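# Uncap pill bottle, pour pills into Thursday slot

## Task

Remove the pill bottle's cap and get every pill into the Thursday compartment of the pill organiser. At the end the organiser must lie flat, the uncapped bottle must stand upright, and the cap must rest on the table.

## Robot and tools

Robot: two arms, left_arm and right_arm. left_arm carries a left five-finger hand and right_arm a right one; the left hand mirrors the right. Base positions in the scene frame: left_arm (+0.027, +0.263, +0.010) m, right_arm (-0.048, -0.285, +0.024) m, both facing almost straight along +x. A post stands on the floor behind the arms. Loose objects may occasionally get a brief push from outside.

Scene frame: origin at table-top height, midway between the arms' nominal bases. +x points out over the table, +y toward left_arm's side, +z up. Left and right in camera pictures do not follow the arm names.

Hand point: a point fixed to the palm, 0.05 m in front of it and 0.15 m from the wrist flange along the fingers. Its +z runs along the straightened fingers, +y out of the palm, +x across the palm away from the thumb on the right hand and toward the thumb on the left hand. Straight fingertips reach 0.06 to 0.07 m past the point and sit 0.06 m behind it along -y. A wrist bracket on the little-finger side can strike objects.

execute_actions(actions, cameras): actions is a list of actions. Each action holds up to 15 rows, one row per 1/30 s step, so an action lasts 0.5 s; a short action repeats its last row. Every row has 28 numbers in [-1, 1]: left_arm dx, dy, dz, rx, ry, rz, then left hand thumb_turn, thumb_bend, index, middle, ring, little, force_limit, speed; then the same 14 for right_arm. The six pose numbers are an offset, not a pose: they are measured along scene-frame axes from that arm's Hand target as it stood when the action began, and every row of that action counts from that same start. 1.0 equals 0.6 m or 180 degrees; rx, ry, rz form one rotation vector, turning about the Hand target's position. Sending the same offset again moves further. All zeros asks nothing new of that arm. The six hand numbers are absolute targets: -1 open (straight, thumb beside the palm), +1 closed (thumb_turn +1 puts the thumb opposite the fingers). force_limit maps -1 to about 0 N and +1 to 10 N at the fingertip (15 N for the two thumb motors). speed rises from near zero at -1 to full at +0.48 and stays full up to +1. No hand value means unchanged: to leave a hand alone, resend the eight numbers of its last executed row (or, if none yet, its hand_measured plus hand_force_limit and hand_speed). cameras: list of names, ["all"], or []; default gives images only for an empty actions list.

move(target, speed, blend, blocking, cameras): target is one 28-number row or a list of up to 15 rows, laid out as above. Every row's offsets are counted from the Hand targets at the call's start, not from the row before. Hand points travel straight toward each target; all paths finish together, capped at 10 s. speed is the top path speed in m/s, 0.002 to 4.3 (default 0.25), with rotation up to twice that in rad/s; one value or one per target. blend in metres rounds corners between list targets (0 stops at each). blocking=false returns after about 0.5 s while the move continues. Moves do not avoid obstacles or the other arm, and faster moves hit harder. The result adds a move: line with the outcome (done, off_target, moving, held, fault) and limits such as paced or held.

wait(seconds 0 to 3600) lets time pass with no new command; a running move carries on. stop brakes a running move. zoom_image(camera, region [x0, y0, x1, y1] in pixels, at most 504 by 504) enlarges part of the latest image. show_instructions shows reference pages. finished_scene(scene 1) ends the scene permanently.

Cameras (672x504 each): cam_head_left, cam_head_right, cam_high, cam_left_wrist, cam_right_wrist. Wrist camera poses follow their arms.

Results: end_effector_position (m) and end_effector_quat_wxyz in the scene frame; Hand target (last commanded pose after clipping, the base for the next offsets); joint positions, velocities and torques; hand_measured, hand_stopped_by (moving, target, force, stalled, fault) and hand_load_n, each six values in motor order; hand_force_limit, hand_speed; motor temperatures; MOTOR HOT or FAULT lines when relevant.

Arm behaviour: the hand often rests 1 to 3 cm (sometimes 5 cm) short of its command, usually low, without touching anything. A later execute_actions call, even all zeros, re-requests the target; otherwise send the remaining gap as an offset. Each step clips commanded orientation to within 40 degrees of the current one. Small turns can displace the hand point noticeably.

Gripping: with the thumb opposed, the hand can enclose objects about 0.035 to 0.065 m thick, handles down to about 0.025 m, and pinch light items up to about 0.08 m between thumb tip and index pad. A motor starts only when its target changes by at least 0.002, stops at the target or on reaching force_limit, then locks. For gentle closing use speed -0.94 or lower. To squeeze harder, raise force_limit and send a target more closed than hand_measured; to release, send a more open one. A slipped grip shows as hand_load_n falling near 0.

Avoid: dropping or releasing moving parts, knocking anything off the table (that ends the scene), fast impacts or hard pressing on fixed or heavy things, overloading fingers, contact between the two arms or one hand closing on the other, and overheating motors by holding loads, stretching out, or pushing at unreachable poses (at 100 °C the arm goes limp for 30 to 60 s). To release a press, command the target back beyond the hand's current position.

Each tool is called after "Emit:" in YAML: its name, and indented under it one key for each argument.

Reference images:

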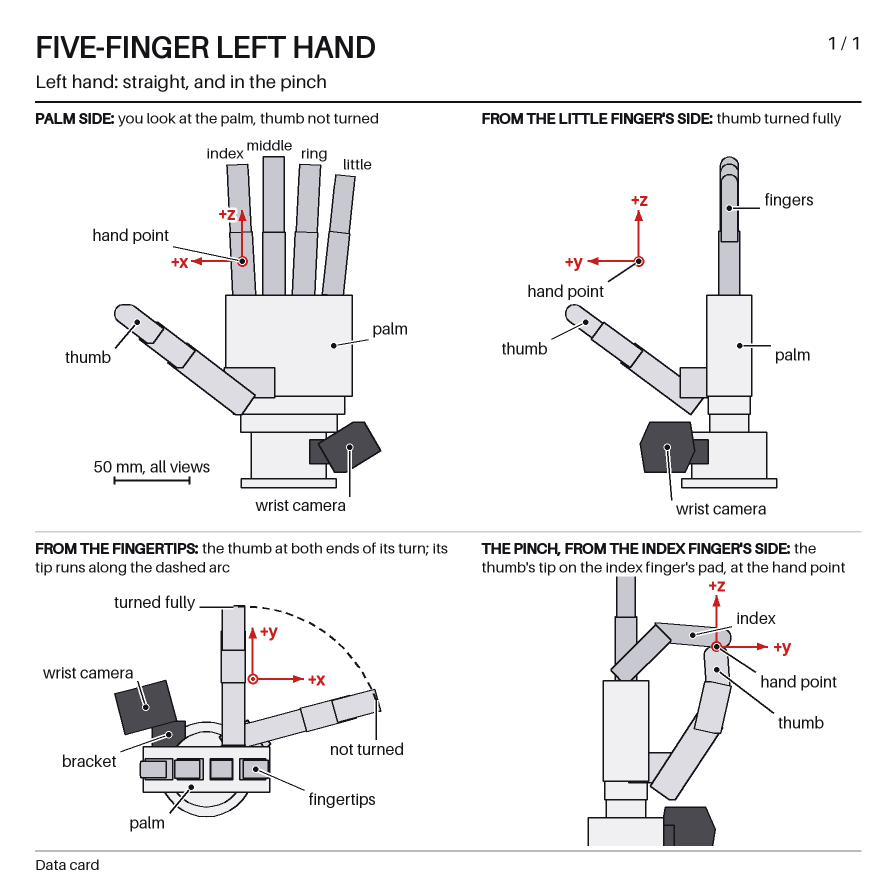

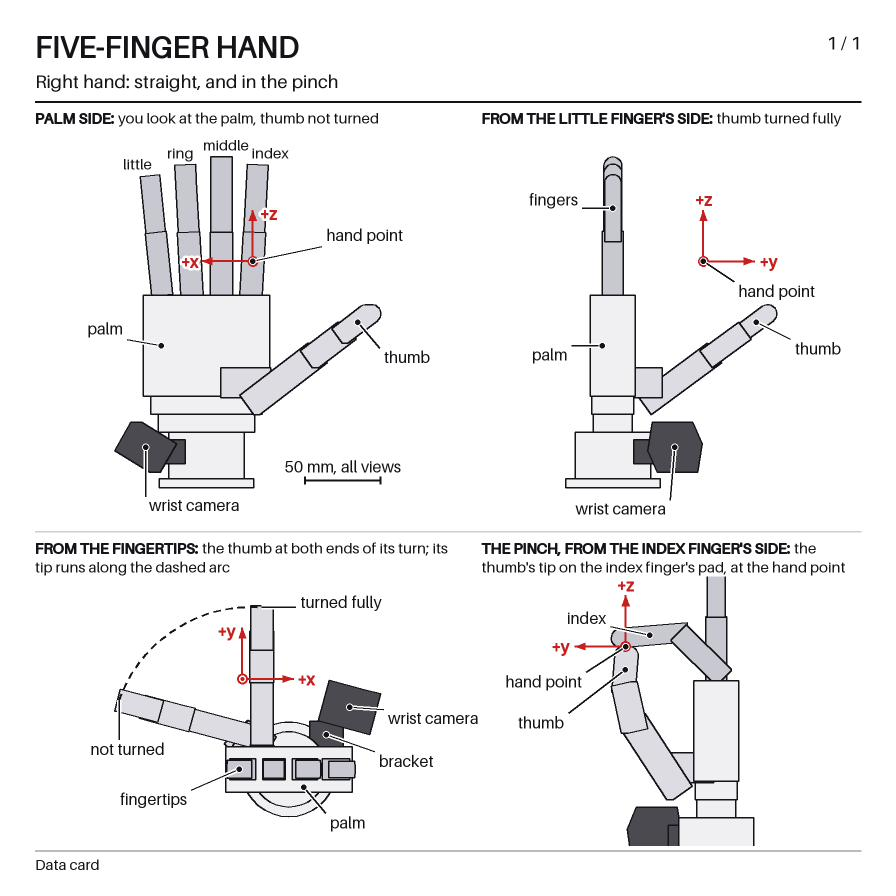

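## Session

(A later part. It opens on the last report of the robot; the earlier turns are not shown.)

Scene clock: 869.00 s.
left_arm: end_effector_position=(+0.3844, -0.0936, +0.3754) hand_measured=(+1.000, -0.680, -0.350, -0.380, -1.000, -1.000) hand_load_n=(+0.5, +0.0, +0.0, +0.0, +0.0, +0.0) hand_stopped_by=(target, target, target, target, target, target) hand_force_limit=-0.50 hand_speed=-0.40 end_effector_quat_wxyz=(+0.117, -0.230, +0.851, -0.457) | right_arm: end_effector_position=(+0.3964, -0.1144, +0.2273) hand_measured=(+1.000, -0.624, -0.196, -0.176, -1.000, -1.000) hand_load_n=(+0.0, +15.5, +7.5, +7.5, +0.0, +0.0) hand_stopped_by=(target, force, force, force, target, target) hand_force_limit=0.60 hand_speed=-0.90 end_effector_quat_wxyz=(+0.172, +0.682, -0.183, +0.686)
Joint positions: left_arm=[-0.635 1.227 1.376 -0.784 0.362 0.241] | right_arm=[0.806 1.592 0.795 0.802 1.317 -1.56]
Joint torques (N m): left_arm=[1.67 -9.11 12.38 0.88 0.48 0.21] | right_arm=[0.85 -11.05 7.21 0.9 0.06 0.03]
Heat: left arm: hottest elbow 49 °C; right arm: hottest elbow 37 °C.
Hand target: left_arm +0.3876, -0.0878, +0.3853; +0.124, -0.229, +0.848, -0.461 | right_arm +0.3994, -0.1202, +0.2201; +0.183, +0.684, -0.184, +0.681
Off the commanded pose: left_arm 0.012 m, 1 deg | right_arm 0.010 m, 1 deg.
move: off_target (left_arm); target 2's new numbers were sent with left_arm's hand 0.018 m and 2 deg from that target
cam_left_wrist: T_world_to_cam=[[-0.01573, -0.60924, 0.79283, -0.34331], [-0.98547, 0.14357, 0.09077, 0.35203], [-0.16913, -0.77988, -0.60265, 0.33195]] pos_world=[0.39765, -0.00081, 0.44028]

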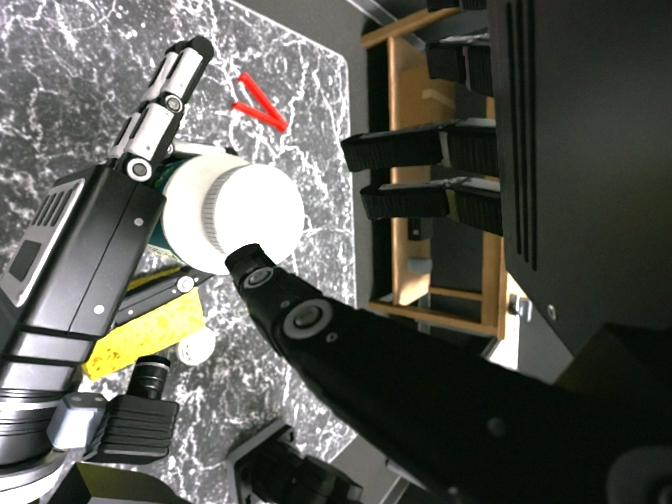

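Emit:
move:
  target:
    - [-0.0067,-0.054,0,0,0,0,1,-0.68,-0.35,-0.38,-1,-1,-0.5,-0.4,0,0,0,0,0,0,1,0.4,0.4,0.4,-1,-1,0.6,-0.9]
    - [-0.0067,-0.0042,0,0,0,0,1,-0.68,-0.35,-0.38,-1,-1,-0.5,-0.4,0,0,0,0,0,0,1,0.4,0.4,0.4,-1,-1,0.6,-0.9]
    - [-0.0067,-0.0042,-0.09,0,0,0,1,-0.68,-0.35,-0.38,-1,-1,-0.5,-0.4,0,0,0,0,0,0,1,0.4,0.4,0.4,-1,-1,0.6,-0.9]
  speed: 0.12
  cameras: ["cam_left_wrist"]

Scene clock: 881.50 s.
left_arm: end_effector_position=(+0.3782, -0.0940, +0.3217) hand_measured=(+1.000, -0.680, -0.350, -0.380, -1.000, -1.000) hand_load_n=(+0.0, +0.0, +0.0, +0.0, +0.0, +0.0) hand_stopped_by=(target, target, target, target, target, target) hand_force_limit=-0.50 hand_speed=-0.40 end_effector_quat_wxyz=(+0.112, -0.232, +0.855, -0.450) | right_arm: end_effector_position=(+0.3964, -0.1144, +0.2273) hand_measured=(+1.000, -0.624, -0.196, -0.176, -1.000, -1.000) hand_load_n=(+0.0, +15.5, +7.5, +7.5, +0.0, +0.0) hand_stopped_by=(target, force, force, force, target, target) hand_force_limit=0.60 hand_speed=-0.90 end_effector_quat_wxyz=(+0.172, +0.682, -0.183, +0.686)
Joint positions: left_arm=[-0.645 1.214 1.233 -0.672 0.353 0.236] | right_arm=[0.806 1.592 0.795 0.802 1.317 -1.56]
Joint torques (N m): left_arm=[1.61 -9.58 11.21 1.89 0.48 0.21] | right_arm=[0.85 -11.11 7.21 0.9 0.06 0.03]
Heat: left arm: hottest elbow 48 °C; right arm: hottest elbow 37 °C.
Hand target: left_arm +0.3836, -0.0904, +0.3313; +0.124, -0.229, +0.848, -0.461 | right_arm +0.3994, -0.1202, +0.2201; +0.183, +0.684, -0.184, +0.681
Off the commanded pose: left_arm 0.012 m, 2 deg | right_arm 0.010 m, 1 deg.
move: off_target (left_arm)
cam_left_wrist: T_world_to_cam=[[-0.00374, -0.61949, 0.785, -0.30403], [-0.98388, 0.14262, 0.10787, 0.34469], [-0.17878, -0.77194, -0.61004, 0.30486]] pos_world=[0.39251, -0.00217, 0.38746]

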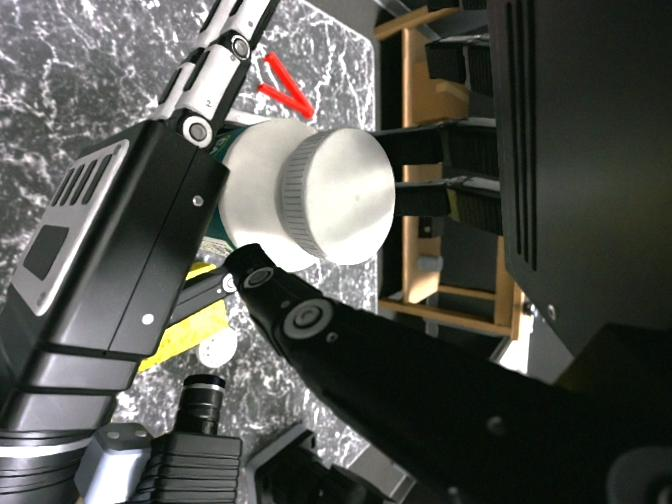

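Emit:
move:
  target: [0,0,0,0,0,0,1,0.1,0.1,0.1,-1,-1,0.6,-0.92,0,0,0,0,0,0,1,0.4,0.4,0.4,-1,-1,0.6,-0.9]

Scene clock: 889.67 s.
left_arm: end_effector_position=(+0.3811, -0.0966, +0.3243) hand_measured=(+1.000, -0.488, -0.076, -0.130, -1.000, -1.000) hand_load_n=(+0.5, +11.5, +9.5, +9.0, -0.5, +0.0) hand_stopped_by=(target, force, force, force, target, target) hand_force_limit=0.60 hand_speed=-0.92 end_effector_quat_wxyz=(+0.116, -0.229, +0.851, -0.457) | right_arm: end_effector_position=(+0.3959, -0.1129, +0.2288) hand_measured=(+1.000, -0.624, -0.196, -0.176, -1.000, -1.000) hand_load_n=(+1.5, +16.5, +9.0, +4.5, +0.0, +0.0) hand_stopped_by=(target, force, force, force, target, target) hand_force_limit=0.60 hand_speed=-0.90 end_effector_quat_wxyz=(+0.178, +0.685, -0.172, +0.685)
Joint positions: left_arm=[-0.645 1.214 1.231 -0.65 0.355 0.236] | right_arm=[0.809 1.592 0.795 0.802 1.313 -1.585]
Joint torques (N m): left_arm=[1.73 -9.52 11.37 1.13 0.4 0.22] | right_arm=[0.56 -10.99 7.17 1.16 0.24 0.22]
Heat: left arm: hottest elbow 48 °C; right arm: hottest elbow 37 °C.
Hand target: left_arm +0.3835, -0.0904, +0.3314; +0.124, -0.229, +0.848, -0.461 | right_arm +0.3994, -0.1203, +0.2201; +0.183, +0.684, -0.184, +0.681
Off the commanded pose: left_arm 0.010 m, 1 deg | right_arm 0.012 m, 1 deg.
move: done

Emit:
move:
  target:
    - [0.0042,-0.0097,0.0067,0,0,0.1111,1,0.1,0.1,0.1,-1,-1,0.6,-0.92,0,0,0,0,0,0,1,0.4,0.4,0.4,-1,-1,0.6,-0.9]
    - [0.012,-0.0162,0.0125,0,0,0.2222,1,0.1,0.1,0.1,-1,-1,0.6,-0.92,0,0,0,0,0,0,1,0.4,0.4,0.4,-1,-1,0.6,-0.9]
    - [0.0213,-0.017,0.0267,0,0,0.3333,1,0.1,0.1,0.1,-1,-1,0.6,-0.92,0,0,0,0,0,0,1,0.4,0.4,0.4,-1,-1,0.6,-0.9]
  speed: 0.12

Scene clock: 902.00 s.
left_arm: end_effector_position=(+0.3947, -0.1037, +0.3214) hand_measured=(+1.000, -0.488, -0.076, -0.130, -1.000, -1.000) hand_load_n=(-1.0, +8.5, +0.0, +14.0, +0.0, +0.0) hand_stopped_by=(target, force, force, force, target, target) hand_force_limit=0.60 hand_speed=-0.92 end_effector_quat_wxyz=(-0.328, +0.624, -0.628, +0.331) | right_arm: end_effector_position=(+0.3963, -0.1081, +0.2264) hand_measured=(+1.000, -0.624, -0.196, -0.176, -1.000, -1.000) hand_load_n=(+3.0, +17.0, +9.0, +3.5, +0.0, +0.0) hand_stopped_by=(target, force, force, force, target, target) hand_force_limit=0.60 hand_speed=-0.90 end_effector_quat_wxyz=(+0.176, +0.688, -0.163, +0.685)
Joint positions: left_arm=[-0.961 1.293 1.328 -0.893 -0.727 -0.656] | right_arm=[0.817 1.598 0.795 0.802 1.304 -1.589]
Joint torques (N m): left_arm=[0.26 -10.11 15.02 -0.36 -1.15 0.21] | right_arm=[-0.03 -11.58 7.13 1.29 0.68 0.24]
Heat: left arm: hottest elbow 48 °C; right arm: hottest elbow 37 °C.
Hand target: left_arm +0.3963, -0.1006, +0.3474; -0.338, +0.622, -0.620, +0.338 | right_arm +0.3994, -0.1203, +0.2200; +0.183, +0.684, -0.184, +0.681
Off the commanded pose: left_arm 0.026 m, 2 deg | right_arm 0.014 m, 3 deg.
move: off_target (left_arm)

Emit:
move:
  target:
    - [0.0065,0.0008,0.0183,0,0,0.1111,1,0.1,0.1,0.1,-1,-1,0.6,-0.92,0,0,0,0,0,0,1,0.4,0.4,0.4,-1,-1,0.6,-0.9]
    - [0.0078,0.0022,0.0233,0,0,0.1389,1,0.1,0.1,0.1,-1,-1,0.6,-0.92,0,0,0,0,0,0,1,0.4,0.4,0.4,-1,-1,0.6,-0.9]
    - [0.0078,0.0022,0.08,0,0,0.1389,1,0.1,0.1,0.1,-1,-1,0.6,-0.92,0,0,0,0,0,0,1,0.4,0.4,0.4,-1,-1,0.6,-0.9]
  speed: [0.12,0.12,0.06]
  cameras: ["cam_left_wrist"]

Scene clock: 910.73 s.
left_arm: end_effector_position=(+0.4036, -0.1029, +0.3354) hand_measured=(+1.000, -0.488, -0.076, -0.130, -1.000, -1.000) hand_load_n=(+0.0, +10.5, +1.0, +12.0, -0.5, +0.0) hand_stopped_by=(target, force, force, force, target, target) hand_force_limit=0.60 hand_speed=-0.92 end_effector_quat_wxyz=(-0.408, +0.742, -0.484, +0.222) | right_arm: end_effector_position=(+0.3941, -0.1083, +0.2369) hand_measured=(+1.000, -0.624, -0.196, -0.176, -1.000, -1.000) hand_load_n=(+1.5, +17.0, +9.0, +3.0, +0.0, +0.0) hand_stopped_by=(target, force, force, force, target, target) hand_force_limit=0.60 hand_speed=-0.90 end_effector_quat_wxyz=(+0.174, +0.685, -0.166, +0.688)
Joint positions: left_arm=[-1.022 1.573 1.708 -1.604 -0.962 -1.365] | right_arm=[0.82 1.578 0.798 0.804 1.31 -1.605]
Joint torques (N m): left_arm=[-0.15 -15.38 17.21 -1.36 -1.38 0.31] | right_arm=[-0.32 -9.58 6.87 1.33 0.39 0.37]
Heat: left arm: hottest elbow 49 °C; right arm: hottest elbow 37 °C.
Hand target: left_arm +0.4010, -0.0993, +0.3952; -0.403, +0.742, -0.471, +0.256 | right_arm +0.3994, -0.1204, +0.2199; +0.183, +0.685, -0.184, +0.681
Off the commanded pose: left_arm 0.060 m, 4 deg | right_arm 0.021 m, 2 deg.
move: off_target (left_arm)
cam_left_wrist: T_world_to_cam=[[0.64569, -0.10752, 0.75599, -0.51984], [-0.2106, -0.97671, 0.04097, -0.03533], [0.73398, -0.18567, -0.65329, 0.01739]] pos_world=[0.31545, -0.08717, 0.4058]

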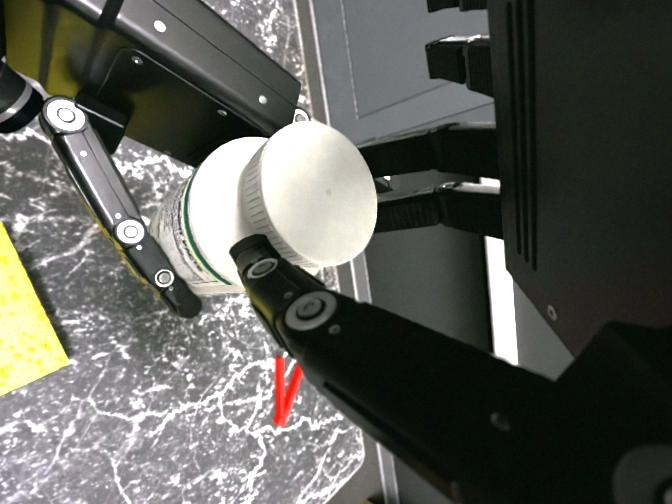

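Emit:
move:
  target:
    - [0,0,-0.083,0,0,0,1,0.1,0.1,0.1,-1,-1,0.6,-0.92,0,0,0,0,0,0,1,0.4,0.4,0.4,-1,-1,0.6,-0.9]
    - [0,0,-0.083,0,0,0,1,-0.68,-0.35,-0.38,-1,-1,-0.5,-0.4,0,0,0,0,0,0,1,0.4,0.4,0.4,-1,-1,0.6,-0.9]
    - [0,0,-0.012,0,0,0,1,-0.68,-0.35,-0.38,-1,-1,-0.5,-0.4,0,0,0,0,0,0,1,0.4,0.4,0.4,-1,-1,0.6,-0.9]
    - [-0.028,-0.0268,-0.012,0,0,-0.4722,1,-0.68,-0.35,-0.38,-1,-1,-0.5,-0.4,0,0,0,0,0,0,1,0.4,0.4,0.4,-1,-1,0.6,-0.9]
  speed: [0.06,0.1,0.12,0.25]

Emit:
move:
  target:
    - [0,0.05,0,0,0,0,1,-0.68,-0.35,-0.38,-1,-1,-0.5,-0.4,0,0,0,0,0,0,1,0.4,0.4,0.4,-1,-1,0.6,-0.9]
    - [0,0.05,-0.0892,0,0,0,1,-0.68,-0.35,-0.38,-1,-1,-0.5,-0.4,0,0,0,0,0,0,1,0.4,0.4,0.4,-1,-1,0.6,-0.9]
  speed: [0.12,0.1]
  cameras: ["cam_left_wrist","cam_right_wrist"]

Scene clock: 925.30 s.
left_arm: end_effector_position=(+0.3743, -0.1165, +0.3681) hand_measured=(+1.000, -0.680, -0.350, -0.380, -1.000, -1.000) hand_load_n=(+0.0, +0.0, +0.0, +0.0, +0.0, -0.5) hand_stopped_by=(target, target, target, target, target, target) hand_force_limit=-0.50 hand_speed=-0.40 end_effector_quat_wxyz=(+0.113, -0.232, +0.854, -0.451) | right_arm: end_effector_position=(+0.3972, -0.1143, +0.2284) hand_measured=(+1.000, -0.624, -0.196, -0.176, -1.000, -1.000) hand_load_n=(+0.0, +15.0, +7.5, +6.0, +0.0, +0.0) hand_stopped_by=(target, force, force, force, target, target) hand_force_limit=0.60 hand_speed=-0.90 end_effector_quat_wxyz=(+0.171, +0.681, -0.185, +0.687)
Joint positions: left_arm=[-0.696 1.247 1.379 -0.771 0.312 0.204] | right_arm=[0.804 1.592 0.798 0.804 1.317 -1.56]
Joint torques (N m): left_arm=[1.85 -8.7 14.98 0.87 0.46 0.23] | right_arm=[0.91 -11.11 6.95 0.8 0.04 0.03]
Heat: left arm: hottest elbow 50 °C; right arm: hottest elbow 37 °C.
Hand target: left_arm +0.3843, -0.1153, +0.3881; +0.124, -0.229, +0.848, -0.461 | right_arm +0.3993, -0.1204, +0.2199; +0.183, +0.685, -0.184, +0.681
Off the commanded pose: left_arm 0.022 m, 2 deg | right_arm 0.011 m, 2 deg.
move: off_target (left_arm); target 2's new numbers were sent with left_arm's hand 0.018 m and 2 deg from that target

Scene clock: 927.23 s.
left_arm: end_effector_position=(+0.3789, -0.0892, +0.3253) hand_measured=(+1.000, -0.680, -0.350, -0.380, -1.000, -1.000) hand_load_n=(+0.0, +0.0, +0.0, +0.0, +0.0, +0.0) hand_stopped_by=(target, target, target, target, target, target) hand_force_limit=-0.50 hand_speed=-0.40 end_effector_quat_wxyz=(+0.111, -0.232, +0.855, -0.451) | right_arm: end_effector_position=(+0.3973, -0.1142, +0.2280) hand_measured=(+1.000, -0.624, -0.196, -0.176, -1.000, -1.000) hand_load_n=(+0.0, +15.0, +7.5, +6.0, +0.0, +0.0) hand_stopped_by=(target, force, force, force, target, target) hand_force_limit=0.60 hand_speed=-0.90 end_effector_quat_wxyz=(+0.171, +0.682, -0.185, +0.687)
Joint positions: left_arm=[-0.634 1.209 1.238 -0.684 0.364 0.243] | right_arm=[0.804 1.593 0.798 0.804 1.317 -1.559]
Joint torques (N m): left_arm=[1.73 -9.47 11.14 1.85 0.42 0.21] | right_arm=[0.91 -11.16 6.95 0.8 0.04 0.02]
Heat: left arm: hottest elbow 50 °C; right arm: hottest elbow 37 °C.
Hand target: left_arm +0.3843, -0.0852, +0.3345; +0.124, -0.229, +0.848, -0.461 | right_arm +0.3993, -0.1203, +0.2199; +0.183, +0.685, -0.184, +0.681
Off the commanded pose: left_arm 0.011 m, 2 deg | right_arm 0.010 m, 2 deg.
move: off_target (left_arm)
cam_left_wrist: T_world_to_cam=[[-0.00413, -0.61835, 0.78589, -0.30395], [-0.9837, 0.14381, 0.10798, 0.34428], [-0.17979, -0.77263, -0.60886, 0.31086]] pos_world=[0.3933, 0.00272, 0.39096]
cam_right_wrist: T_world_to_cam=[[-0.51962, -0.82552, 0.22026, 0.05797], [-0.53558, 0.11385, -0.83677, 0.41174], [0.66569, -0.55277, -0.5013, -0.09605]] pos_world=[0.31458, -0.05212, 0.28361]

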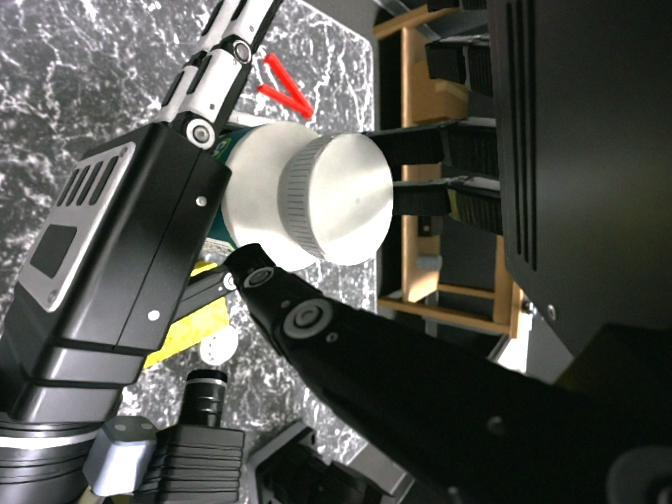

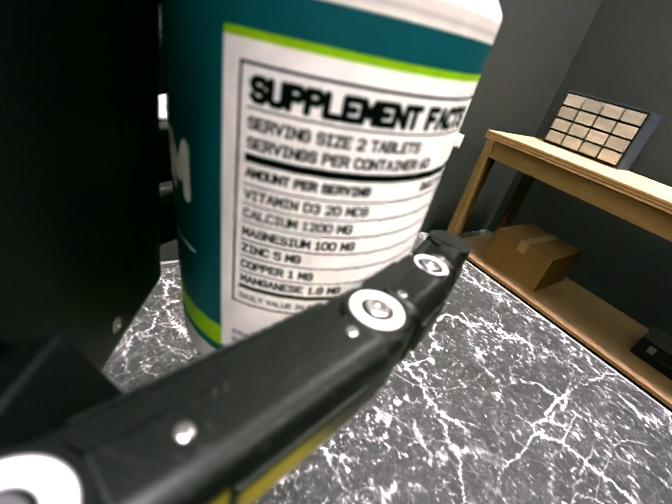

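Emit:
move:
  target: [0,0,0,0,0,0,1,0.1,0.1,0.1,-1,-1,0.6,-0.92,0,0,0,0,0,0,1,0.4,0.4,0.4,-1,-1,0.6,-0.9]

Scene clock: 933.03 s.
left_arm: end_effector_position=(+0.3823, -0.0922, +0.3281) hand_measured=(+1.000, -0.492, -0.098, -0.128, -1.000, -1.000) hand_load_n=(+0.5, +12.0, +10.0, +9.5, +0.0, +0.0) hand_stopped_by=(target, force, force, force, target, target) hand_force_limit=0.60 hand_speed=-0.92 end_effector_quat_wxyz=(+0.116, -0.228, +0.851, -0.458) | right_arm: end_effector_position=(+0.3960, -0.1100, +0.2300) hand_measured=(+1.000, -0.624, -0.196, -0.176, -1.000, -1.000) hand_load_n=(+2.0, +16.0, +9.0, +3.0, +0.0, +0.0) hand_stopped_by=(target, force, force, force, target, target) hand_force_limit=0.60 hand_speed=-0.90 end_effector_quat_wxyz=(+0.177, +0.686, -0.168, +0.685)
Joint positions: left_arm=[-0.634 1.209 1.236 -0.66 0.366 0.243] | right_arm=[0.814 1.593 0.798 0.804 1.311 -1.593]
Joint torques (N m): left_arm=[1.67 -9.7 11.26 1.1 0.32 0.21] | right_arm=[0.15 -11.05 6.87 1.21 0.33 0.27]
Heat: left arm: hottest elbow 49 °C; right arm: hottest elbow 37 °C.
Hand target: left_arm +0.3842, -0.0853, +0.3347; +0.124, -0.229, +0.848, -0.461 | right_arm +0.3994, -0.1204, +0.2199; +0.183, +0.685, -0.184, +0.681
Off the commanded pose: left_arm 0.010 m, 1 deg | right_arm 0.015 m, 2 deg.
move: done

Emit:
move:
  target:
    - [0.0032,-0.0085,0.0067,0,0,0.1111,1,0.1,0.1,0.1,-1,-1,0.6,-0.92,0,0,0,0,0,0,1,0.4,0.4,0.4,-1,-1,0.6,-0.9]
    - [0.0098,-0.0143,0.0125,0,0,0.2222,1,0.1,0.1,0.1,-1,-1,0.6,-0.92,0,0,0,0,0,0,1,0.4,0.4,0.4,-1,-1,0.6,-0.9]
    - [0.0177,-0.0148,0.0267,0,0,0.3333,1,0.1,0.1,0.1,-1,-1,0.6,-0.92,0,0,0,0,0,0,1,0.4,0.4,0.4,-1,-1,0.6,-0.9]
  speed: 0.12

Emit:
move:
  target:
    - [0.005,0.0005,0.0183,0,0,0.1111,1,0.1,0.1,0.1,-1,-1,0.6,-0.92,0,0,0,0,0,0,1,0.4,0.4,0.4,-1,-1,0.6,-0.9]
    - [0.006,0.0018,0.0233,0,0,0.1389,1,0.1,0.1,0.1,-1,-1,0.6,-0.92,0,0,0,0,0,0,1,0.4,0.4,0.4,-1,-1,0.6,-0.9]
    - [0.006,0.0018,0.08,0,0,0.1389,1,0.1,0.1,0.1,-1,-1,0.6,-0.92,0,0,0,0,0,0,1,0.4,0.4,0.4,-1,-1,0.6,-0.9]
  speed: [0.12,0.12,0.06]
  cameras: ["cam_left_wrist"]

Scene clock: 945.90 s.
left_arm: end_effector_position=(+0.3940, -0.0985, +0.3243) hand_measured=(+1.000, -0.492, -0.098, -0.130, -1.000, -1.000) hand_load_n=(-1.0, +9.5, +2.5, +12.5, +0.0, +0.0) hand_stopped_by=(target, force, force, force, target, target) hand_force_limit=0.60 hand_speed=-0.92 end_effector_quat_wxyz=(-0.327, +0.626, -0.625, +0.332) | right_arm: end_effector_position=(+0.3959, -0.1061, +0.2285) hand_measured=(+1.000, -0.624, -0.196, -0.176, -1.000, -1.000) hand_load_n=(+3.5, +16.0, +9.0, +2.5, +0.0, +0.0) hand_stopped_by=(target, force, force, force, target, target) hand_force_limit=0.60 hand_speed=-0.90 end_effector_quat_wxyz=(+0.175, +0.688, -0.162, +0.686)
Joint positions: left_arm=[-0.955 1.279 1.323 -0.897 -0.723 -0.658] | right_arm=[0.82 1.597 0.798 0.804 1.305 -1.595]
Joint torques (N m): left_arm=[0.21 -9.93 15.01 -0.4 -1.16 0.3] | right_arm=[-0.32 -11.46 6.84 1.29 0.63 0.28]
Heat: left arm: hottest elbow 48 °C; right arm: hottest elbow 38 °C.
Hand target: left_arm +0.3949, -0.0942, +0.3506; -0.338, +0.622, -0.620, +0.337 | right_arm +0.3993, -0.1203, +0.2200; +0.183, +0.685, -0.184, +0.681
Off the commanded pose: left_arm 0.027 m, 2 deg | right_arm 0.017 m, 3 deg.
move: off_target (left_arm)

Scene clock: 950.10 s.
left_arm: end_effector_position=(+0.3998, -0.0968, +0.3380) hand_measured=(+1.000, -0.492, -0.098, -0.130, -1.000, -1.000) hand_load_n=(+1.0, +12.0, +4.0, +9.0, -0.5, +0.0) hand_stopped_by=(target, force, force, force, target, target) hand_force_limit=0.60 hand_speed=-0.92 end_effector_quat_wxyz=(-0.408, +0.741, -0.485, +0.220) | right_arm: end_effector_position=(+0.3935, -0.1077, +0.2373) hand_measured=(+1.000, -0.624, -0.196, -0.176, -1.000, -1.000) hand_load_n=(+1.5, +15.5, +8.0, +0.0, +0.0, +0.0) hand_stopped_by=(target, force, force, force, target, target) hand_force_limit=0.60 hand_speed=-0.90 end_effector_quat_wxyz=(+0.179, +0.686, -0.162, +0.687)
Joint positions: left_arm=[-1.021 1.556 1.696 -1.61 -0.962 -1.362] | right_arm=[0.822 1.579 0.798 0.807 1.311 -1.619]
Joint torques (N m): left_arm=[0.03 -15.15 17.4 -1.35 -1.39 0.28] | right_arm=[-0.44 -9.64 6.83 1.4 0.35 0.49]
Heat: left arm: hottest elbow 49 °C; right arm: hottest elbow 38 °C.
Hand target: left_arm +0.3985, -0.0930, +0.3987; -0.403, +0.742, -0.471, +0.256 | right_arm +0.3993, -0.1203, +0.2199; +0.183, +0.685, -0.184, +0.681
Off the commanded pose: left_arm 0.061 m, 4 deg | right_arm 0.022 m, 3 deg.
move: off_target (left_arm)
cam_left_wrist: T_world_to_cam=[[0.64746, -0.11043, 0.75405, -0.51906], [-0.21166, -0.97658, 0.03872, -0.02918], [0.73211, -0.18468, -0.65567, 0.02466]] pos_world=[0.31184, -0.08126, 0.4087]

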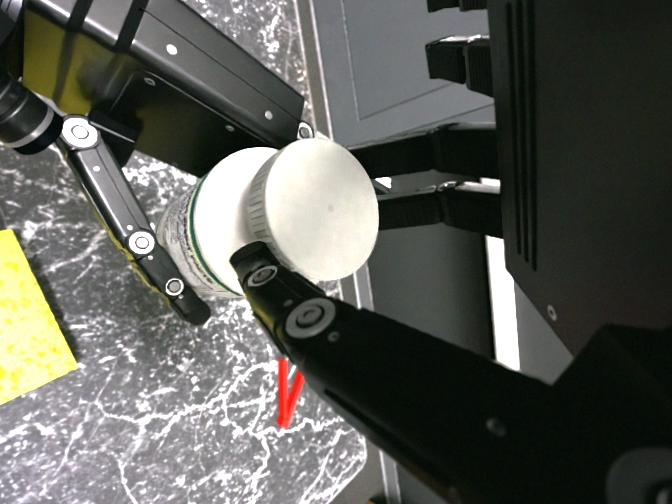

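Emit:
move:
  target:
    - [0,0,-0.083,0,0,0,1,0.1,0.1,0.1,-1,-1,0.6,-0.92,0,0,0,0,0,0,1,0.4,0.4,0.4,-1,-1,0.6,-0.9]
    - [0,0,-0.083,0,0,0,1,-0.68,-0.35,-0.38,-1,-1,-0.5,-0.4,0,0,0,0,0,0,1,0.45,0.45,0.45,-1,-1,0.6,-0.9]
    - [0,0,-0.012,0,0,0,1,-0.68,-0.35,-0.38,-1,-1,-0.5,-0.4,0,0,0,0,0,0,1,0.45,0.45,0.45,-1,-1,0.6,-0.9]
    - [-0.0253,-0.0382,-0.012,0,0,-0.4722,1,-0.68,-0.35,-0.38,-1,-1,-0.5,-0.4,0,0,0,0,0,0,1,0.45,0.45,0.45,-1,-1,0.6,-0.9]
    - [-0.0253,0.0118,-0.012,0,0,-0.4722,1,-0.68,-0.35,-0.38,-1,-1,-0.5,-0.4,0,0,0,0,0,0,1,0.45,0.45,0.45,-1,-1,0.6,-0.9]
  speed: [0.06,0.1,0.12,0.25,0.12]
  cameras: ["cam_left_wrist","cam_right_wrist","cam_head_left"]

Emit:
zoom_image:
  camera: "cam_left_wrist"
  region: [150, 130, 320, 280]

Emit:
zoom_image:
  camera: "cam_head_left"
  region: [350, 150, 410, 240]

Scene clock: 963.70 s.
left_arm: end_effector_position=(+0.3804, -0.0915, +0.3822) hand_measured=(+1.000, -0.680, -0.350, -0.380, -1.000, -1.000) hand_load_n=(+0.0, +0.0, +0.0, +0.0, -0.5, +0.0) hand_stopped_by=(target, target, target, target, target, target) hand_force_limit=-0.50 hand_speed=-0.40 end_effector_quat_wxyz=(+0.118, -0.230, +0.851, -0.458) | right_arm: end_effector_position=(+0.3973, -0.1144, +0.2285) hand_measured=(+1.000, -0.624, -0.196, -0.142, -1.000, -1.000) hand_load_n=(+0.0, +14.5, +4.5, +8.0, +0.0, +0.0) hand_stopped_by=(target, force, force, force, target, target) hand_force_limit=0.60 hand_speed=-0.90 end_effector_quat_wxyz=(+0.171, +0.681, -0.186, +0.687)
Joint positions: left_arm=[-0.637 1.217 1.386 -0.801 0.359 0.24] | right_arm=[0.804 1.592 0.798 0.807 1.317 -1.56]
Joint torques (N m): left_arm=[1.73 -9.17 12.25 0.9 0.47 0.25] | right_arm=[0.97 -11.11 6.95 0.72 0.03 0.03]
Heat: left arm: hottest elbow 49 °C; right arm: hottest elbow 38 °C.
Hand target: left_arm +0.3833, -0.0860, +0.3915; +0.124, -0.229, +0.848, -0.461 | right_arm +0.3994, -0.1203, +0.2199; +0.183, +0.685, -0.184, +0.681
Off the commanded pose: left_arm 0.011 m, 1 deg | right_arm 0.011 m, 2 deg.
move: off_target (left_arm); target 2's new numbers were sent with right_arm's hand 0.019 m and 2 deg from that target
cam_left_wrist: T_world_to_cam=[[-0.01626, -0.60877, 0.79318, -0.34735], [-0.9857, 0.14284, 0.08942, 0.34778], [-0.16773, -0.78038, -0.60238, 0.33627]] pos_world=[0.39356, 0.00129, 0.44698]
cam_right_wrist: T_world_to_cam=[[-0.52029, -0.82558, 0.21845, 0.05842], [-0.53425, 0.1151, -0.83745, 0.41202], [0.66624, -0.55242, -0.50095, -0.09616]] pos_world=[0.31458, -0.05232, 0.28411]
Images, in order (width x height): cam_head_left 672x504, cam_left_wrist 672x504, cam_right_wrist 672x504.

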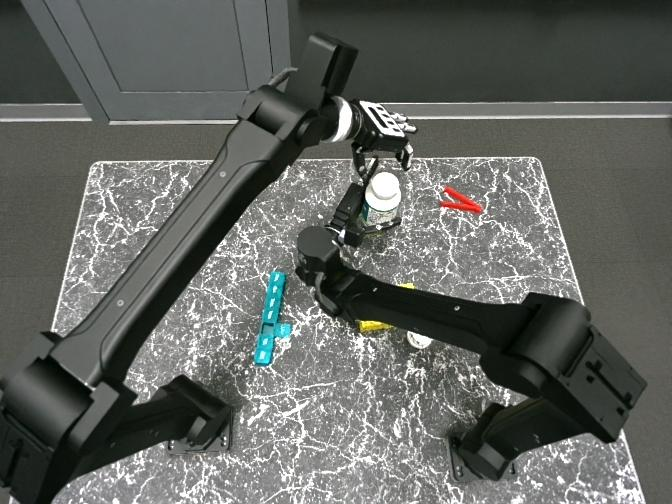

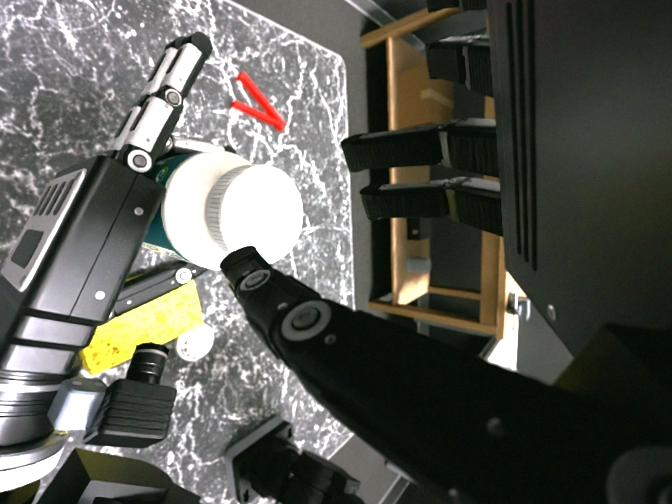

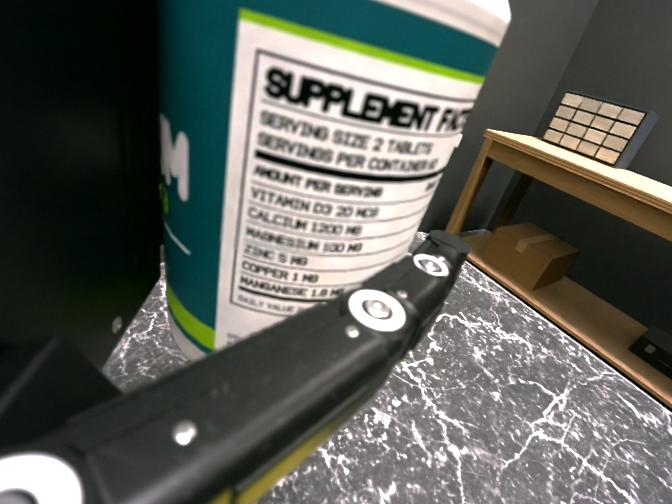

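Scaled by 2.965 from the camera's image (finer frame: 960x720).

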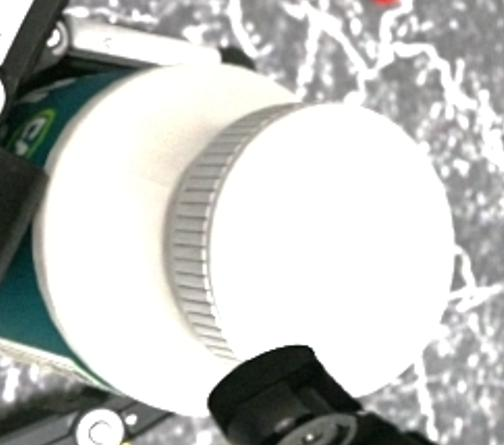

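Scaled by 5.600 from the camera's image (finer frame: 960x720).

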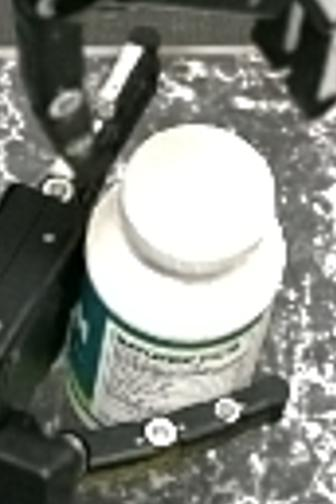

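Emit:
move:
  target:
    - [-0.0088,-0.052,0,0,0,0,1,-0.68,-0.35,-0.38,-1,-1,-0.5,-0.4,0,0,0,0,0,0,1,0.45,0.45,0.45,-1,-1,0.6,-0.9]
    - [-0.0088,-0.005,0,0,0,0,1,-0.68,-0.35,-0.38,-1,-1,-0.5,-0.4,0,0,0,0,0,0,1,0.45,0.45,0.45,-1,-1,0.6,-0.9]
    - [-0.0088,-0.005,-0.0908,0,0,0,1,-0.68,-0.35,-0.38,-1,-1,-0.5,-0.4,0,0,0,0,0,0,1,0.45,0.45,0.45,-1,-1,0.6,-0.9]
  speed: [0.12,0.12,0.1]
  cameras: ["cam_left_wrist"]

Scene clock: 972.97 s.
left_arm: end_effector_position=(+0.3726, -0.0927, +0.3283) hand_measured=(+1.000, -0.680, -0.350, -0.380, -1.000, -1.000) hand_load_n=(+0.0, +0.0, +0.0, +0.0, +0.0, +0.0) hand_stopped_by=(target, target, target, target, target, target) hand_force_limit=-0.50 hand_speed=-0.40 end_effector_quat_wxyz=(+0.112, -0.232, +0.855, -0.451) | right_arm: end_effector_position=(+0.3974, -0.1144, +0.2285) hand_measured=(+1.000, -0.624, -0.196, -0.142, -1.000, -1.000) hand_load_n=(+0.0, +14.5, +4.5, +8.0, +0.0, +0.0) hand_stopped_by=(target, force, force, force, target, target) hand_force_limit=0.60 hand_speed=-0.90 end_effector_quat_wxyz=(+0.171, +0.681, -0.186, +0.687)
Joint positions: left_arm=[-0.651 1.199 1.237 -0.687 0.348 0.233] | right_arm=[0.804 1.592 0.798 0.807 1.317 -1.56]
Joint torques (N m): left_arm=[1.79 -9.41 11.17 1.91 0.47 0.21] | right_arm=[0.97 -11.11 6.95 0.72 0.03 0.03]
Heat: left arm: hottest elbow 49 °C; right arm: hottest elbow 38 °C.
Hand target: left_arm +0.3781, -0.0890, +0.3369; +0.124, -0.229, +0.848, -0.461 | right_arm +0.3994, -0.1203, +0.2199; +0.183, +0.685, -0.184, +0.681
Off the commanded pose: left_arm 0.011 m, 2 deg | right_arm 0.011 m, 2 deg.
move: off_target (left_arm)
cam_left_wrist: T_world_to_cam=[[-0.0053, -0.6186, 0.78569, -0.30798], [-0.98407, 0.14284, 0.10583, 0.33894], [-0.17769, -0.77261, -0.60951, 0.30838]] pos_world=[0.38671, -0.00068, 0.39406]

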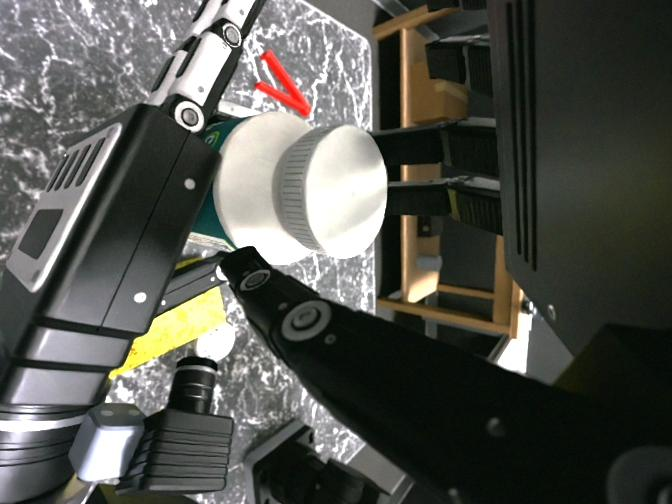

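Emit:
move:
  target:
    - [0.003,0.0088,0,0,0,0,1,-0.68,-0.35,-0.38,-1,-1,-0.5,-0.4,0,0,0,0,0,0,1,0.45,0.45,0.45,-1,-1,0.6,-0.9]
    - [0.003,0.0088,0,0,0,0,1,0.1,0.1,0.1,-1,-1,0.6,-0.92,0,0,0,0,0,0,1,0.45,0.45,0.45,-1,-1,0.6,-0.9]
  speed: 0.1
  cameras: ["cam_left_wrist"]

Scene clock: 980.43 s.
left_arm: end_effector_position=(+0.3767, -0.0932, +0.3315) hand_measured=(+1.000, -0.484, -0.098, -0.144, -1.000, -1.000) hand_load_n=(+0.5, +12.0, +9.5, +10.0, +0.0, +0.0) hand_stopped_by=(target, force, force, force, target, target) hand_force_limit=0.60 hand_speed=-0.92 end_effector_quat_wxyz=(+0.116, -0.227, +0.851, -0.460) | right_arm: end_effector_position=(+0.3958, -0.1098, +0.2304) hand_measured=(+1.000, -0.624, -0.196, -0.142, -1.000, -1.000) hand_load_n=(+3.0, +16.0, +6.0, +4.5, +0.0, +0.0) hand_stopped_by=(target, force, force, force, target, target) hand_force_limit=0.60 hand_speed=-0.90 end_effector_quat_wxyz=(+0.176, +0.685, -0.170, +0.686)
Joint positions: left_arm=[-0.642 1.198 1.235 -0.666 0.363 0.239] | right_arm=[0.815 1.592 0.798 0.807 1.312 -1.591]
Joint torques (N m): left_arm=[2.14 -9.52 11.11 1.03 0.33 0.23] | right_arm=[0.09 -10.99 6.87 1.11 0.29 0.25]
Heat: left arm: hottest elbow 48 °C; right arm: hottest elbow 38 °C.
Hand target: left_arm +0.3798, -0.0838, +0.3370; +0.124, -0.229, +0.848, -0.461 | right_arm +0.3993, -0.1203, +0.2199; +0.183, +0.685, -0.184, +0.681
Off the commanded pose: left_arm 0.011 m, 1 deg | right_arm 0.015 m, 2 deg.
move: off_target (left_arm); target 2's new numbers were sent with left_arm's hand 0.012 m and 2 deg from that target
cam_left_wrist: T_world_to_cam=[[-0.02165, -0.60536, 0.79566, -0.30675], [-0.98461, 0.15096, 0.08807, 0.3496], [-0.17343, -0.7815, -0.59932, 0.30486]] pos_world=[0.39045, -0.00023, 0.39599]

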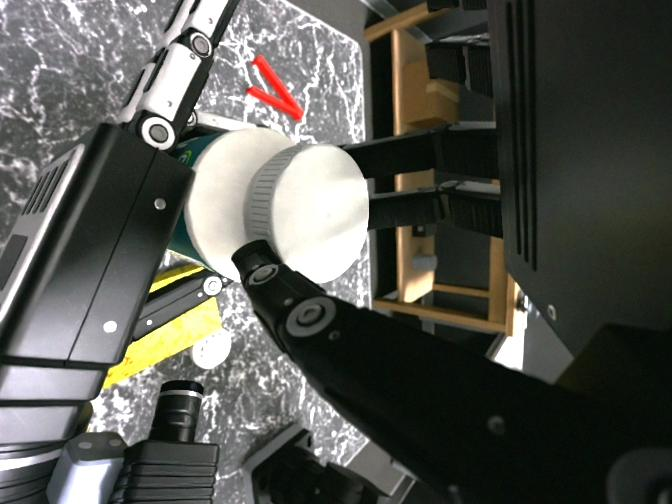

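Rotate again with the recipe.

Emit:
move:
  target:
    - [0.0035,-0.0088,0.0067,0,0,0.1111,1,0.1,0.1,0.1,-1,-1,0.6,-0.92,0,0,0,0,0,0,1,0.45,0.45,0.45,-1,-1,0.6,-0.9]
    - [0.0105,-0.0150,0.0125,0,0,0.2222,1,0.1,0.1,0.1,-1,-1,0.6,-0.92,0,0,0,0,0,0,1,0.45,0.45,0.45,-1,-1,0.6,-0.9]
    - [0.0188,-0.0156,0.0267,0,0,0.3333,1,0.1,0.1,0.1,-1,-1,0.6,-0.92,0,0,0,0,0,0,1,0.45,0.45,0.45,-1,-1,0.6,-0.9]
  speed: 0.12
  cameras: ["cam_left_wrist"]

Scene clock: 990.83 s.
left_arm: end_effector_position=(+0.3902, -0.1008, +0.3293) hand_measured=(+1.000, -0.484, -0.098, -0.144, -1.000, -1.000) hand_load_n=(+0.0, +9.0, +2.5, +13.5, +0.0, +0.0) hand_stopped_by=(target, force, force, force, target, target) hand_force_limit=0.60 hand_speed=-0.92 end_effector_quat_wxyz=(-0.324, +0.628, -0.622, +0.338) | right_arm: end_effector_position=(+0.3958, -0.1051, +0.2281) hand_measured=(+1.000, -0.624, -0.196, -0.142, -1.000, -1.000) hand_load_n=(+5.0, +15.5, +5.5, +4.0, +0.0, +0.0) hand_stopped_by=(target, force, force, force, target, target) hand_force_limit=0.60 hand_speed=-0.90 end_effector_quat_wxyz=(+0.175, +0.688, -0.161, +0.686)
Joint positions: left_arm=[-0.964 1.273 1.327 -0.904 -0.727 -0.672] | right_arm=[0.822 1.598 0.798 0.807 1.304 -1.597]
Joint torques (N m): left_arm=[0.56 -9.88 14.74 -0.64 -1.16 0.39] | right_arm=[-0.44 -11.58 6.82 1.25 0.66 0.29]
Heat: left arm: hottest elbow 48 °C; right arm: hottest elbow 38 °C.
Hand target: left_arm +0.3910, -0.0931, +0.3530; -0.338, +0.622, -0.620, +0.337 | right_arm +0.3993, -0.1203, +0.2200; +0.183, +0.684, -0.184, +0.681
Off the commanded pose: left_arm 0.025 m, 2 deg | right_arm 0.018 m, 3 deg.
move: off_target (left_arm)
cam_left_wrist: T_world_to_cam=[[0.52667, -0.31081, 0.79121, -0.49205], [-0.61579, -0.78114, 0.10304, 0.12149], [0.58603, -0.54149, -0.6028, 0.02883]] pos_world=[0.31706, -0.04242, 0.39417]

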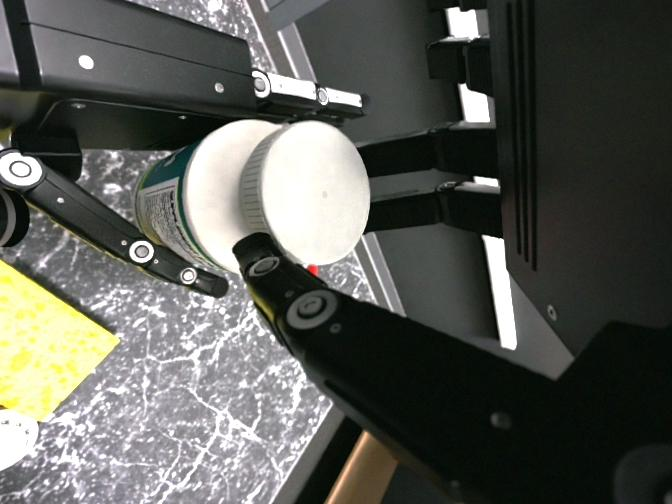

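Emit:
move:
  target:
    - [0.005,0.0005,0.0183,0,0,0.1111,1,0.1,0.1,0.1,-1,-1,0.6,-0.92,0,0,0,0,0,0,1,0.45,0.45,0.45,-1,-1,0.6,-0.9]
    - [0.006,0.0018,0.0233,0,0,0.1389,1,0.1,0.1,0.1,-1,-1,0.6,-0.92,0,0,0,0,0,0,1,0.45,0.45,0.45,-1,-1,0.6,-0.9]
    - [0.006,0.0018,0.07,0,0,0.1389,1,0.1,0.1,0.1,-1,-1,0.6,-0.92,0,0,0,0,0,0,1,0.45,0.45,0.45,-1,-1,0.6,-0.9]
  speed: [0.12,0.12,0.06]
  cameras: ["cam_left_wrist"]

Scene clock: 998.50 s.
left_arm: end_effector_position=(+0.3991, -0.1003, +0.3399) hand_measured=(+1.000, -0.484, -0.098, -0.144, -1.000, -1.000) hand_load_n=(-0.5, +10.5, +1.0, +13.0, +0.0, +0.0) hand_stopped_by=(target, force, force, force, target, target) hand_force_limit=0.60 hand_speed=-0.92 end_effector_quat_wxyz=(-0.404, +0.745, -0.477, +0.232) | right_arm: end_effector_position=(+0.3938, -0.1059, +0.2353) hand_measured=(+1.000, -0.624, -0.196, -0.142, -1.000, -1.000) hand_load_n=(+4.5, +17.0, +5.0, +1.5, +0.0, +0.0) hand_stopped_by=(target, force, force, force, target, target) hand_force_limit=0.60 hand_speed=-0.90 end_effector_quat_wxyz=(+0.177, +0.687, -0.160, +0.687)
Joint positions: left_arm=[-1.027 1.549 1.689 -1.595 -0.964 -1.381] | right_arm=[0.825 1.584 0.798 0.807 1.308 -1.615]
Joint torques (N m): left_arm=[-0.03 -15.03 16.62 -1.69 -1.35 0.4] | right_arm=[-0.67 -10.05 6.82 1.44 0.49 0.41]
Heat: left arm: hottest elbow 49 °C; right arm: hottest elbow 38 °C.
Hand target: left_arm +0.3946, -0.0920, +0.3949; -0.403, +0.741, -0.471, +0.256 | right_arm +0.3993, -0.1203, +0.2199; +0.183, +0.685, -0.184, +0.681
Off the commanded pose: left_arm 0.056 m, 3 deg | right_arm 0.022 m, 3 deg.
move: off_target (left_arm)
cam_left_wrist: T_world_to_cam=[[0.63472, -0.08892, 0.76761, -0.51785], [-0.20807, -0.97633, 0.05895, -0.04107], [0.7442, -0.19714, -0.6382, 0.01378]] pos_world=[0.30989, -0.08343, 0.40872]

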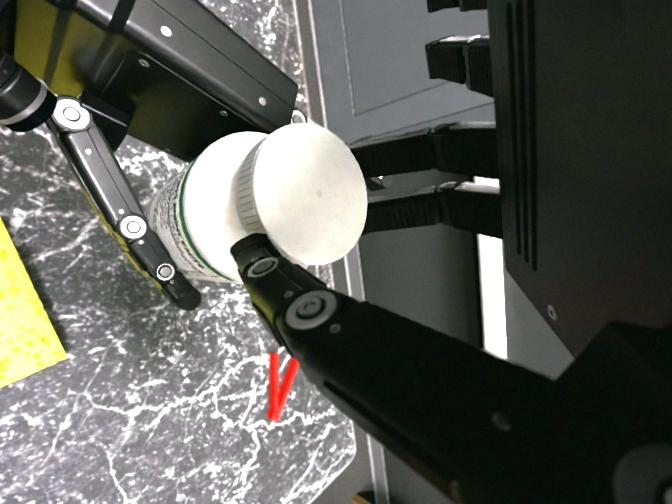

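Emit:
move:
  target:
    - [0,0,-0.0715,0,0,0,1,0.1,0.1,0.1,-1,-1,0.6,-0.92,0,0,0,0,0,0,1,0.45,0.45,0.45,-1,-1,0.6,-0.9]
    - [0,0,-0.0715,0,0,0,1,-0.68,-0.35,-0.38,-1,-1,-0.5,-0.4,0,0,0,0,0,0,1,0.5,0.5,0.5,-1,-1,0.7,-0.9]
    - [0,0,-0.008,0,0,0,1,-0.68,-0.35,-0.38,-1,-1,-0.5,-0.4,0,0,0,0,0,0,1,0.5,0.5,0.5,-1,-1,0.7,-0.9]
    - [-0.0247,-0.0363,-0.008,0,0,-0.4722,1,-0.68,-0.35,-0.38,-1,-1,-0.5,-0.4,0,0,0,0,0,0,1,0.5,0.5,0.5,-1,-1,0.7,-0.9]
    - [-0.0247,0.0137,-0.008,0,0,-0.4722,1,-0.68,-0.35,-0.38,-1,-1,-0.5,-0.4,0,0,0,0,0,0,1,0.5,0.5,0.5,-1,-1,0.7,-0.9]
  speed: [0.06,0.1,0.12,0.25,0.12]

Emit:
move:
  target:
    - [0,0,-0.0857,0,0,0,1,-0.68,-0.35,-0.38,-1,-1,-0.5,-0.4,0,0,0,0,0,0,1,0.5,0.5,0.5,-1,-1,0.7,-0.9]
  speed: [0.1]
  cameras: ["cam_left_wrist","cam_right_wrist"]

Scene clock: 1013.63 s.
left_arm: end_effector_position=(+0.3771, -0.0893, +0.3815) hand_measured=(+1.000, -0.680, -0.350, -0.380, -1.000, -1.000) hand_load_n=(+0.0, +0.0, +0.0, -0.5, +0.0, +0.0) hand_stopped_by=(target, target, target, target, target, target) hand_force_limit=-0.50 hand_speed=-0.40 end_effector_quat_wxyz=(+0.118, -0.230, +0.851, -0.458) | right_arm: end_effector_position=(+0.3974, -0.1148, +0.2283) hand_measured=(+1.000, -0.624, -0.152, -0.108, -1.000, -1.000) hand_load_n=(+0.0, +19.0, +8.0, +8.5, +0.0, +0.0) hand_stopped_by=(target, force, force, force, target, target) hand_force_limit=0.70 hand_speed=-0.90 end_effector_quat_wxyz=(+0.171, +0.681, -0.186, +0.687)
Joint positions: left_arm=[-0.637 1.206 1.374 -0.799 0.359 0.24] | right_arm=[0.803 1.592 0.798 0.807 1.317 -1.56]
Joint torques (N m): left_arm=[1.67 -9.05 12.16 0.91 0.47 0.21] | right_arm=[1.03 -11.16 6.97 0.73 0.03 0.03]
Heat: left arm: hottest elbow 49 °C; right arm: hottest elbow 38 °C.
Hand target: left_arm +0.3799, -0.0837, +0.3902; +0.124, -0.229, +0.848, -0.461 | right_arm +0.3994, -0.1203, +0.2199; +0.183, +0.684, -0.184, +0.681
Off the commanded pose: left_arm 0.011 m, 1 deg | right_arm 0.010 m, 2 deg.
move: off_target (left_arm); target 2's new numbers were sent with right_arm's hand 0.020 m and 3 deg from that target

Scene clock: 1014.73 s.
left_arm: end_effector_position=(+0.3752, -0.0886, +0.3354) hand_measured=(+1.000, -0.680, -0.350, -0.380, -1.000, -1.000) hand_load_n=(-0.5, +0.0, +1.0, +0.0, -0.5, -0.5) hand_stopped_by=(target, target, target, target, target, target) hand_force_limit=-0.50 hand_speed=-0.40 end_effector_quat_wxyz=(+0.115, -0.229, +0.852, -0.456) | right_arm: end_effector_position=(+0.3975, -0.1146, +0.2251) hand_measured=(+1.000, -0.624, -0.152, -0.108, -1.000, -1.000) hand_load_n=(+0.0, +18.0, +7.5, +8.0, +0.0, +0.0) hand_stopped_by=(target, force, force, force, target, target) hand_force_limit=0.70 hand_speed=-0.90 end_effector_quat_wxyz=(+0.171, +0.682, -0.186, +0.686)
Joint positions: left_arm=[-0.637 1.192 1.244 -0.69 0.363 0.241] | right_arm=[0.803 1.598 0.797 0.805 1.317 -1.553]
Joint torques (N m): left_arm=[1.73 -8.94 10.74 1.68 0.35 0.21] | right_arm=[1.03 -11.63 7.08 0.79 0.04 -0.04]
Heat: left arm: hottest elbow 49 °C; right arm: hottest elbow 38 °C.
Hand target: left_arm +0.3800, -0.0838, +0.3388; +0.124, -0.228, +0.848, -0.461 | right_arm +0.3994, -0.1203, +0.2200; +0.183, +0.684, -0.184, +0.681
Off the commanded pose: left_arm 0.008 m, 1 deg | right_arm 0.008 m, 1 deg.
move: done
cam_left_wrist: T_world_to_cam=[[-0.01519, -0.61039, 0.79196, -0.30866], [-0.98472, 0.14656, 0.09407, 0.34476], [-0.17349, -0.77843, -0.60329, 0.31207]] pos_world=[0.38894, 0.00399, 0.40028]
cam_right_wrist: T_world_to_cam=[[-0.52028, -0.82515, 0.2201, 0.0588], [-0.53649, 0.11528, -0.836, 0.40987], [0.66445, -0.55303, -0.50266, -0.09707]] pos_world=[0.31498, -0.05242, 0.28092]

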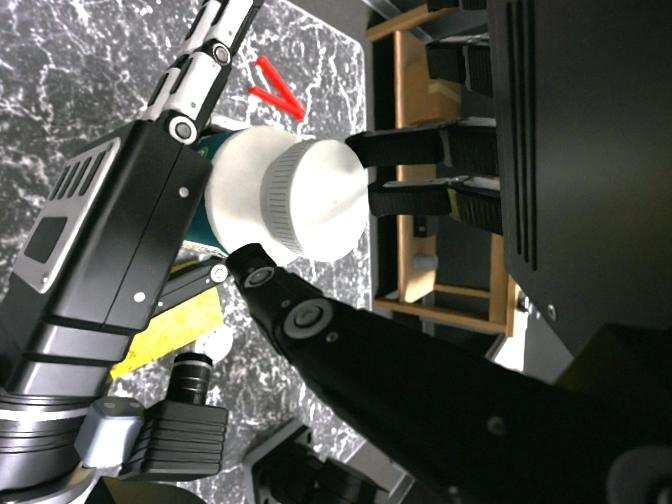

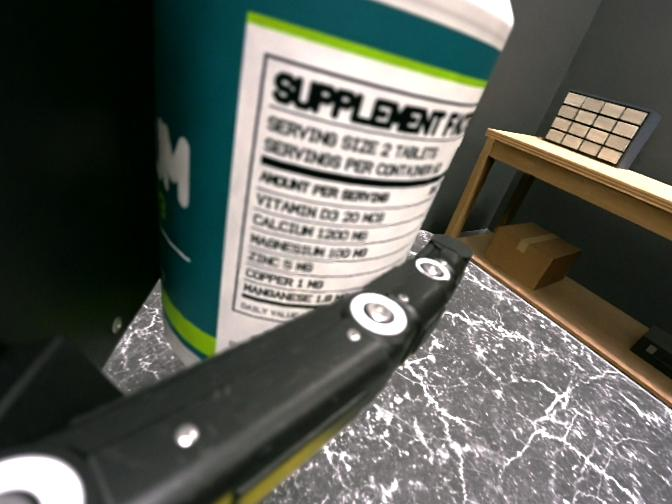

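Emit:
move:
  target:
    - [0,0,0.05,0,0,0,1,-0.68,-0.5,-0.5,-1,-1,-0.5,-0.4,0,0,0,0,0,0,1,0.5,0.5,0.5,-1,-1,0.7,-0.9]
    - [-0.002,0,-0.006,0,0,0,1,-0.68,-0.5,-0.5,-1,-1,-0.5,-0.4,0,0,0,0,0,0,1,0.5,0.5,0.5,-1,-1,0.7,-0.9]
  speed: [0.1,0.1]
  cameras: ["cam_left_wrist"]

Scene clock: 1027.20 s.
left_arm: end_effector_position=(+0.3725, -0.0867, +0.3268) hand_measured=(+1.000, -0.680, -0.500, -0.500, -1.000, -1.000) hand_load_n=(+0.0, +0.0, +0.0, +0.0, +0.0, +0.0) hand_stopped_by=(target, target, target, target, target, target) hand_force_limit=-0.50 hand_speed=-0.40 end_effector_quat_wxyz=(+0.111, -0.231, +0.854, -0.452) | right_arm: end_effector_position=(+0.3975, -0.1146, +0.2251) hand_measured=(+1.000, -0.624, -0.152, -0.108, -1.000, -1.000) hand_load_n=(+0.0, +18.0, +7.0, +8.0, +0.0, +0.0) hand_stopped_by=(target, force, force, force, target, target) hand_force_limit=0.70 hand_speed=-0.90 end_effector_quat_wxyz=(+0.171, +0.682, -0.186, +0.686)
Joint positions: left_arm=[-0.637 1.19 1.225 -0.687 0.363 0.241] | right_arm=[0.803 1.598 0.797 0.805 1.317 -1.553]
Joint torques (N m): left_arm=[1.49 -9.11 11.33 1.92 0.29 0.2] | right_arm=[1.08 -11.63 7.08 0.79 0.04 -0.04]
Heat: left arm: hottest elbow 49 °C; right arm: hottest elbow 37 °C.
Hand target: left_arm +0.3787, -0.0837, +0.3350; +0.124, -0.229, +0.848, -0.461 | right_arm +0.3994, -0.1203, +0.2200; +0.183, +0.684, -0.184, +0.681
Off the commanded pose: left_arm 0.011 m, 2 deg | right_arm 0.008 m, 1 deg.
move: off_target (left_arm)
cam_left_wrist: T_world_to_cam=[[-0.00663, -0.61643, 0.78738, -0.30296], [-0.98363, 0.14583, 0.10588, 0.33835], [-0.18009, -0.77379, -0.60731, 0.31211]] pos_world=[0.38701, 0.00542, 0.39227]

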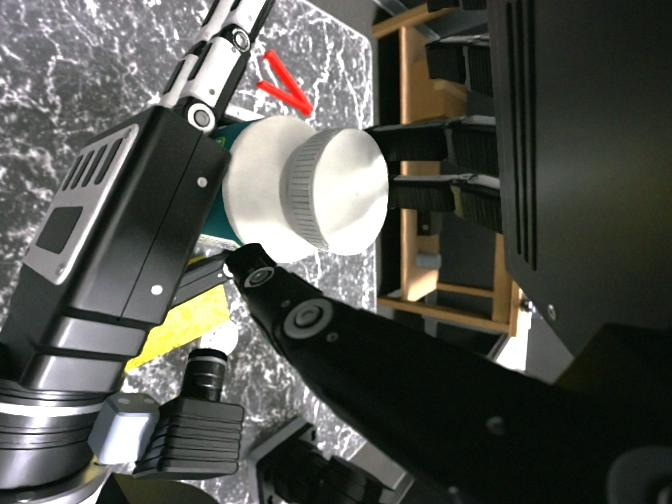

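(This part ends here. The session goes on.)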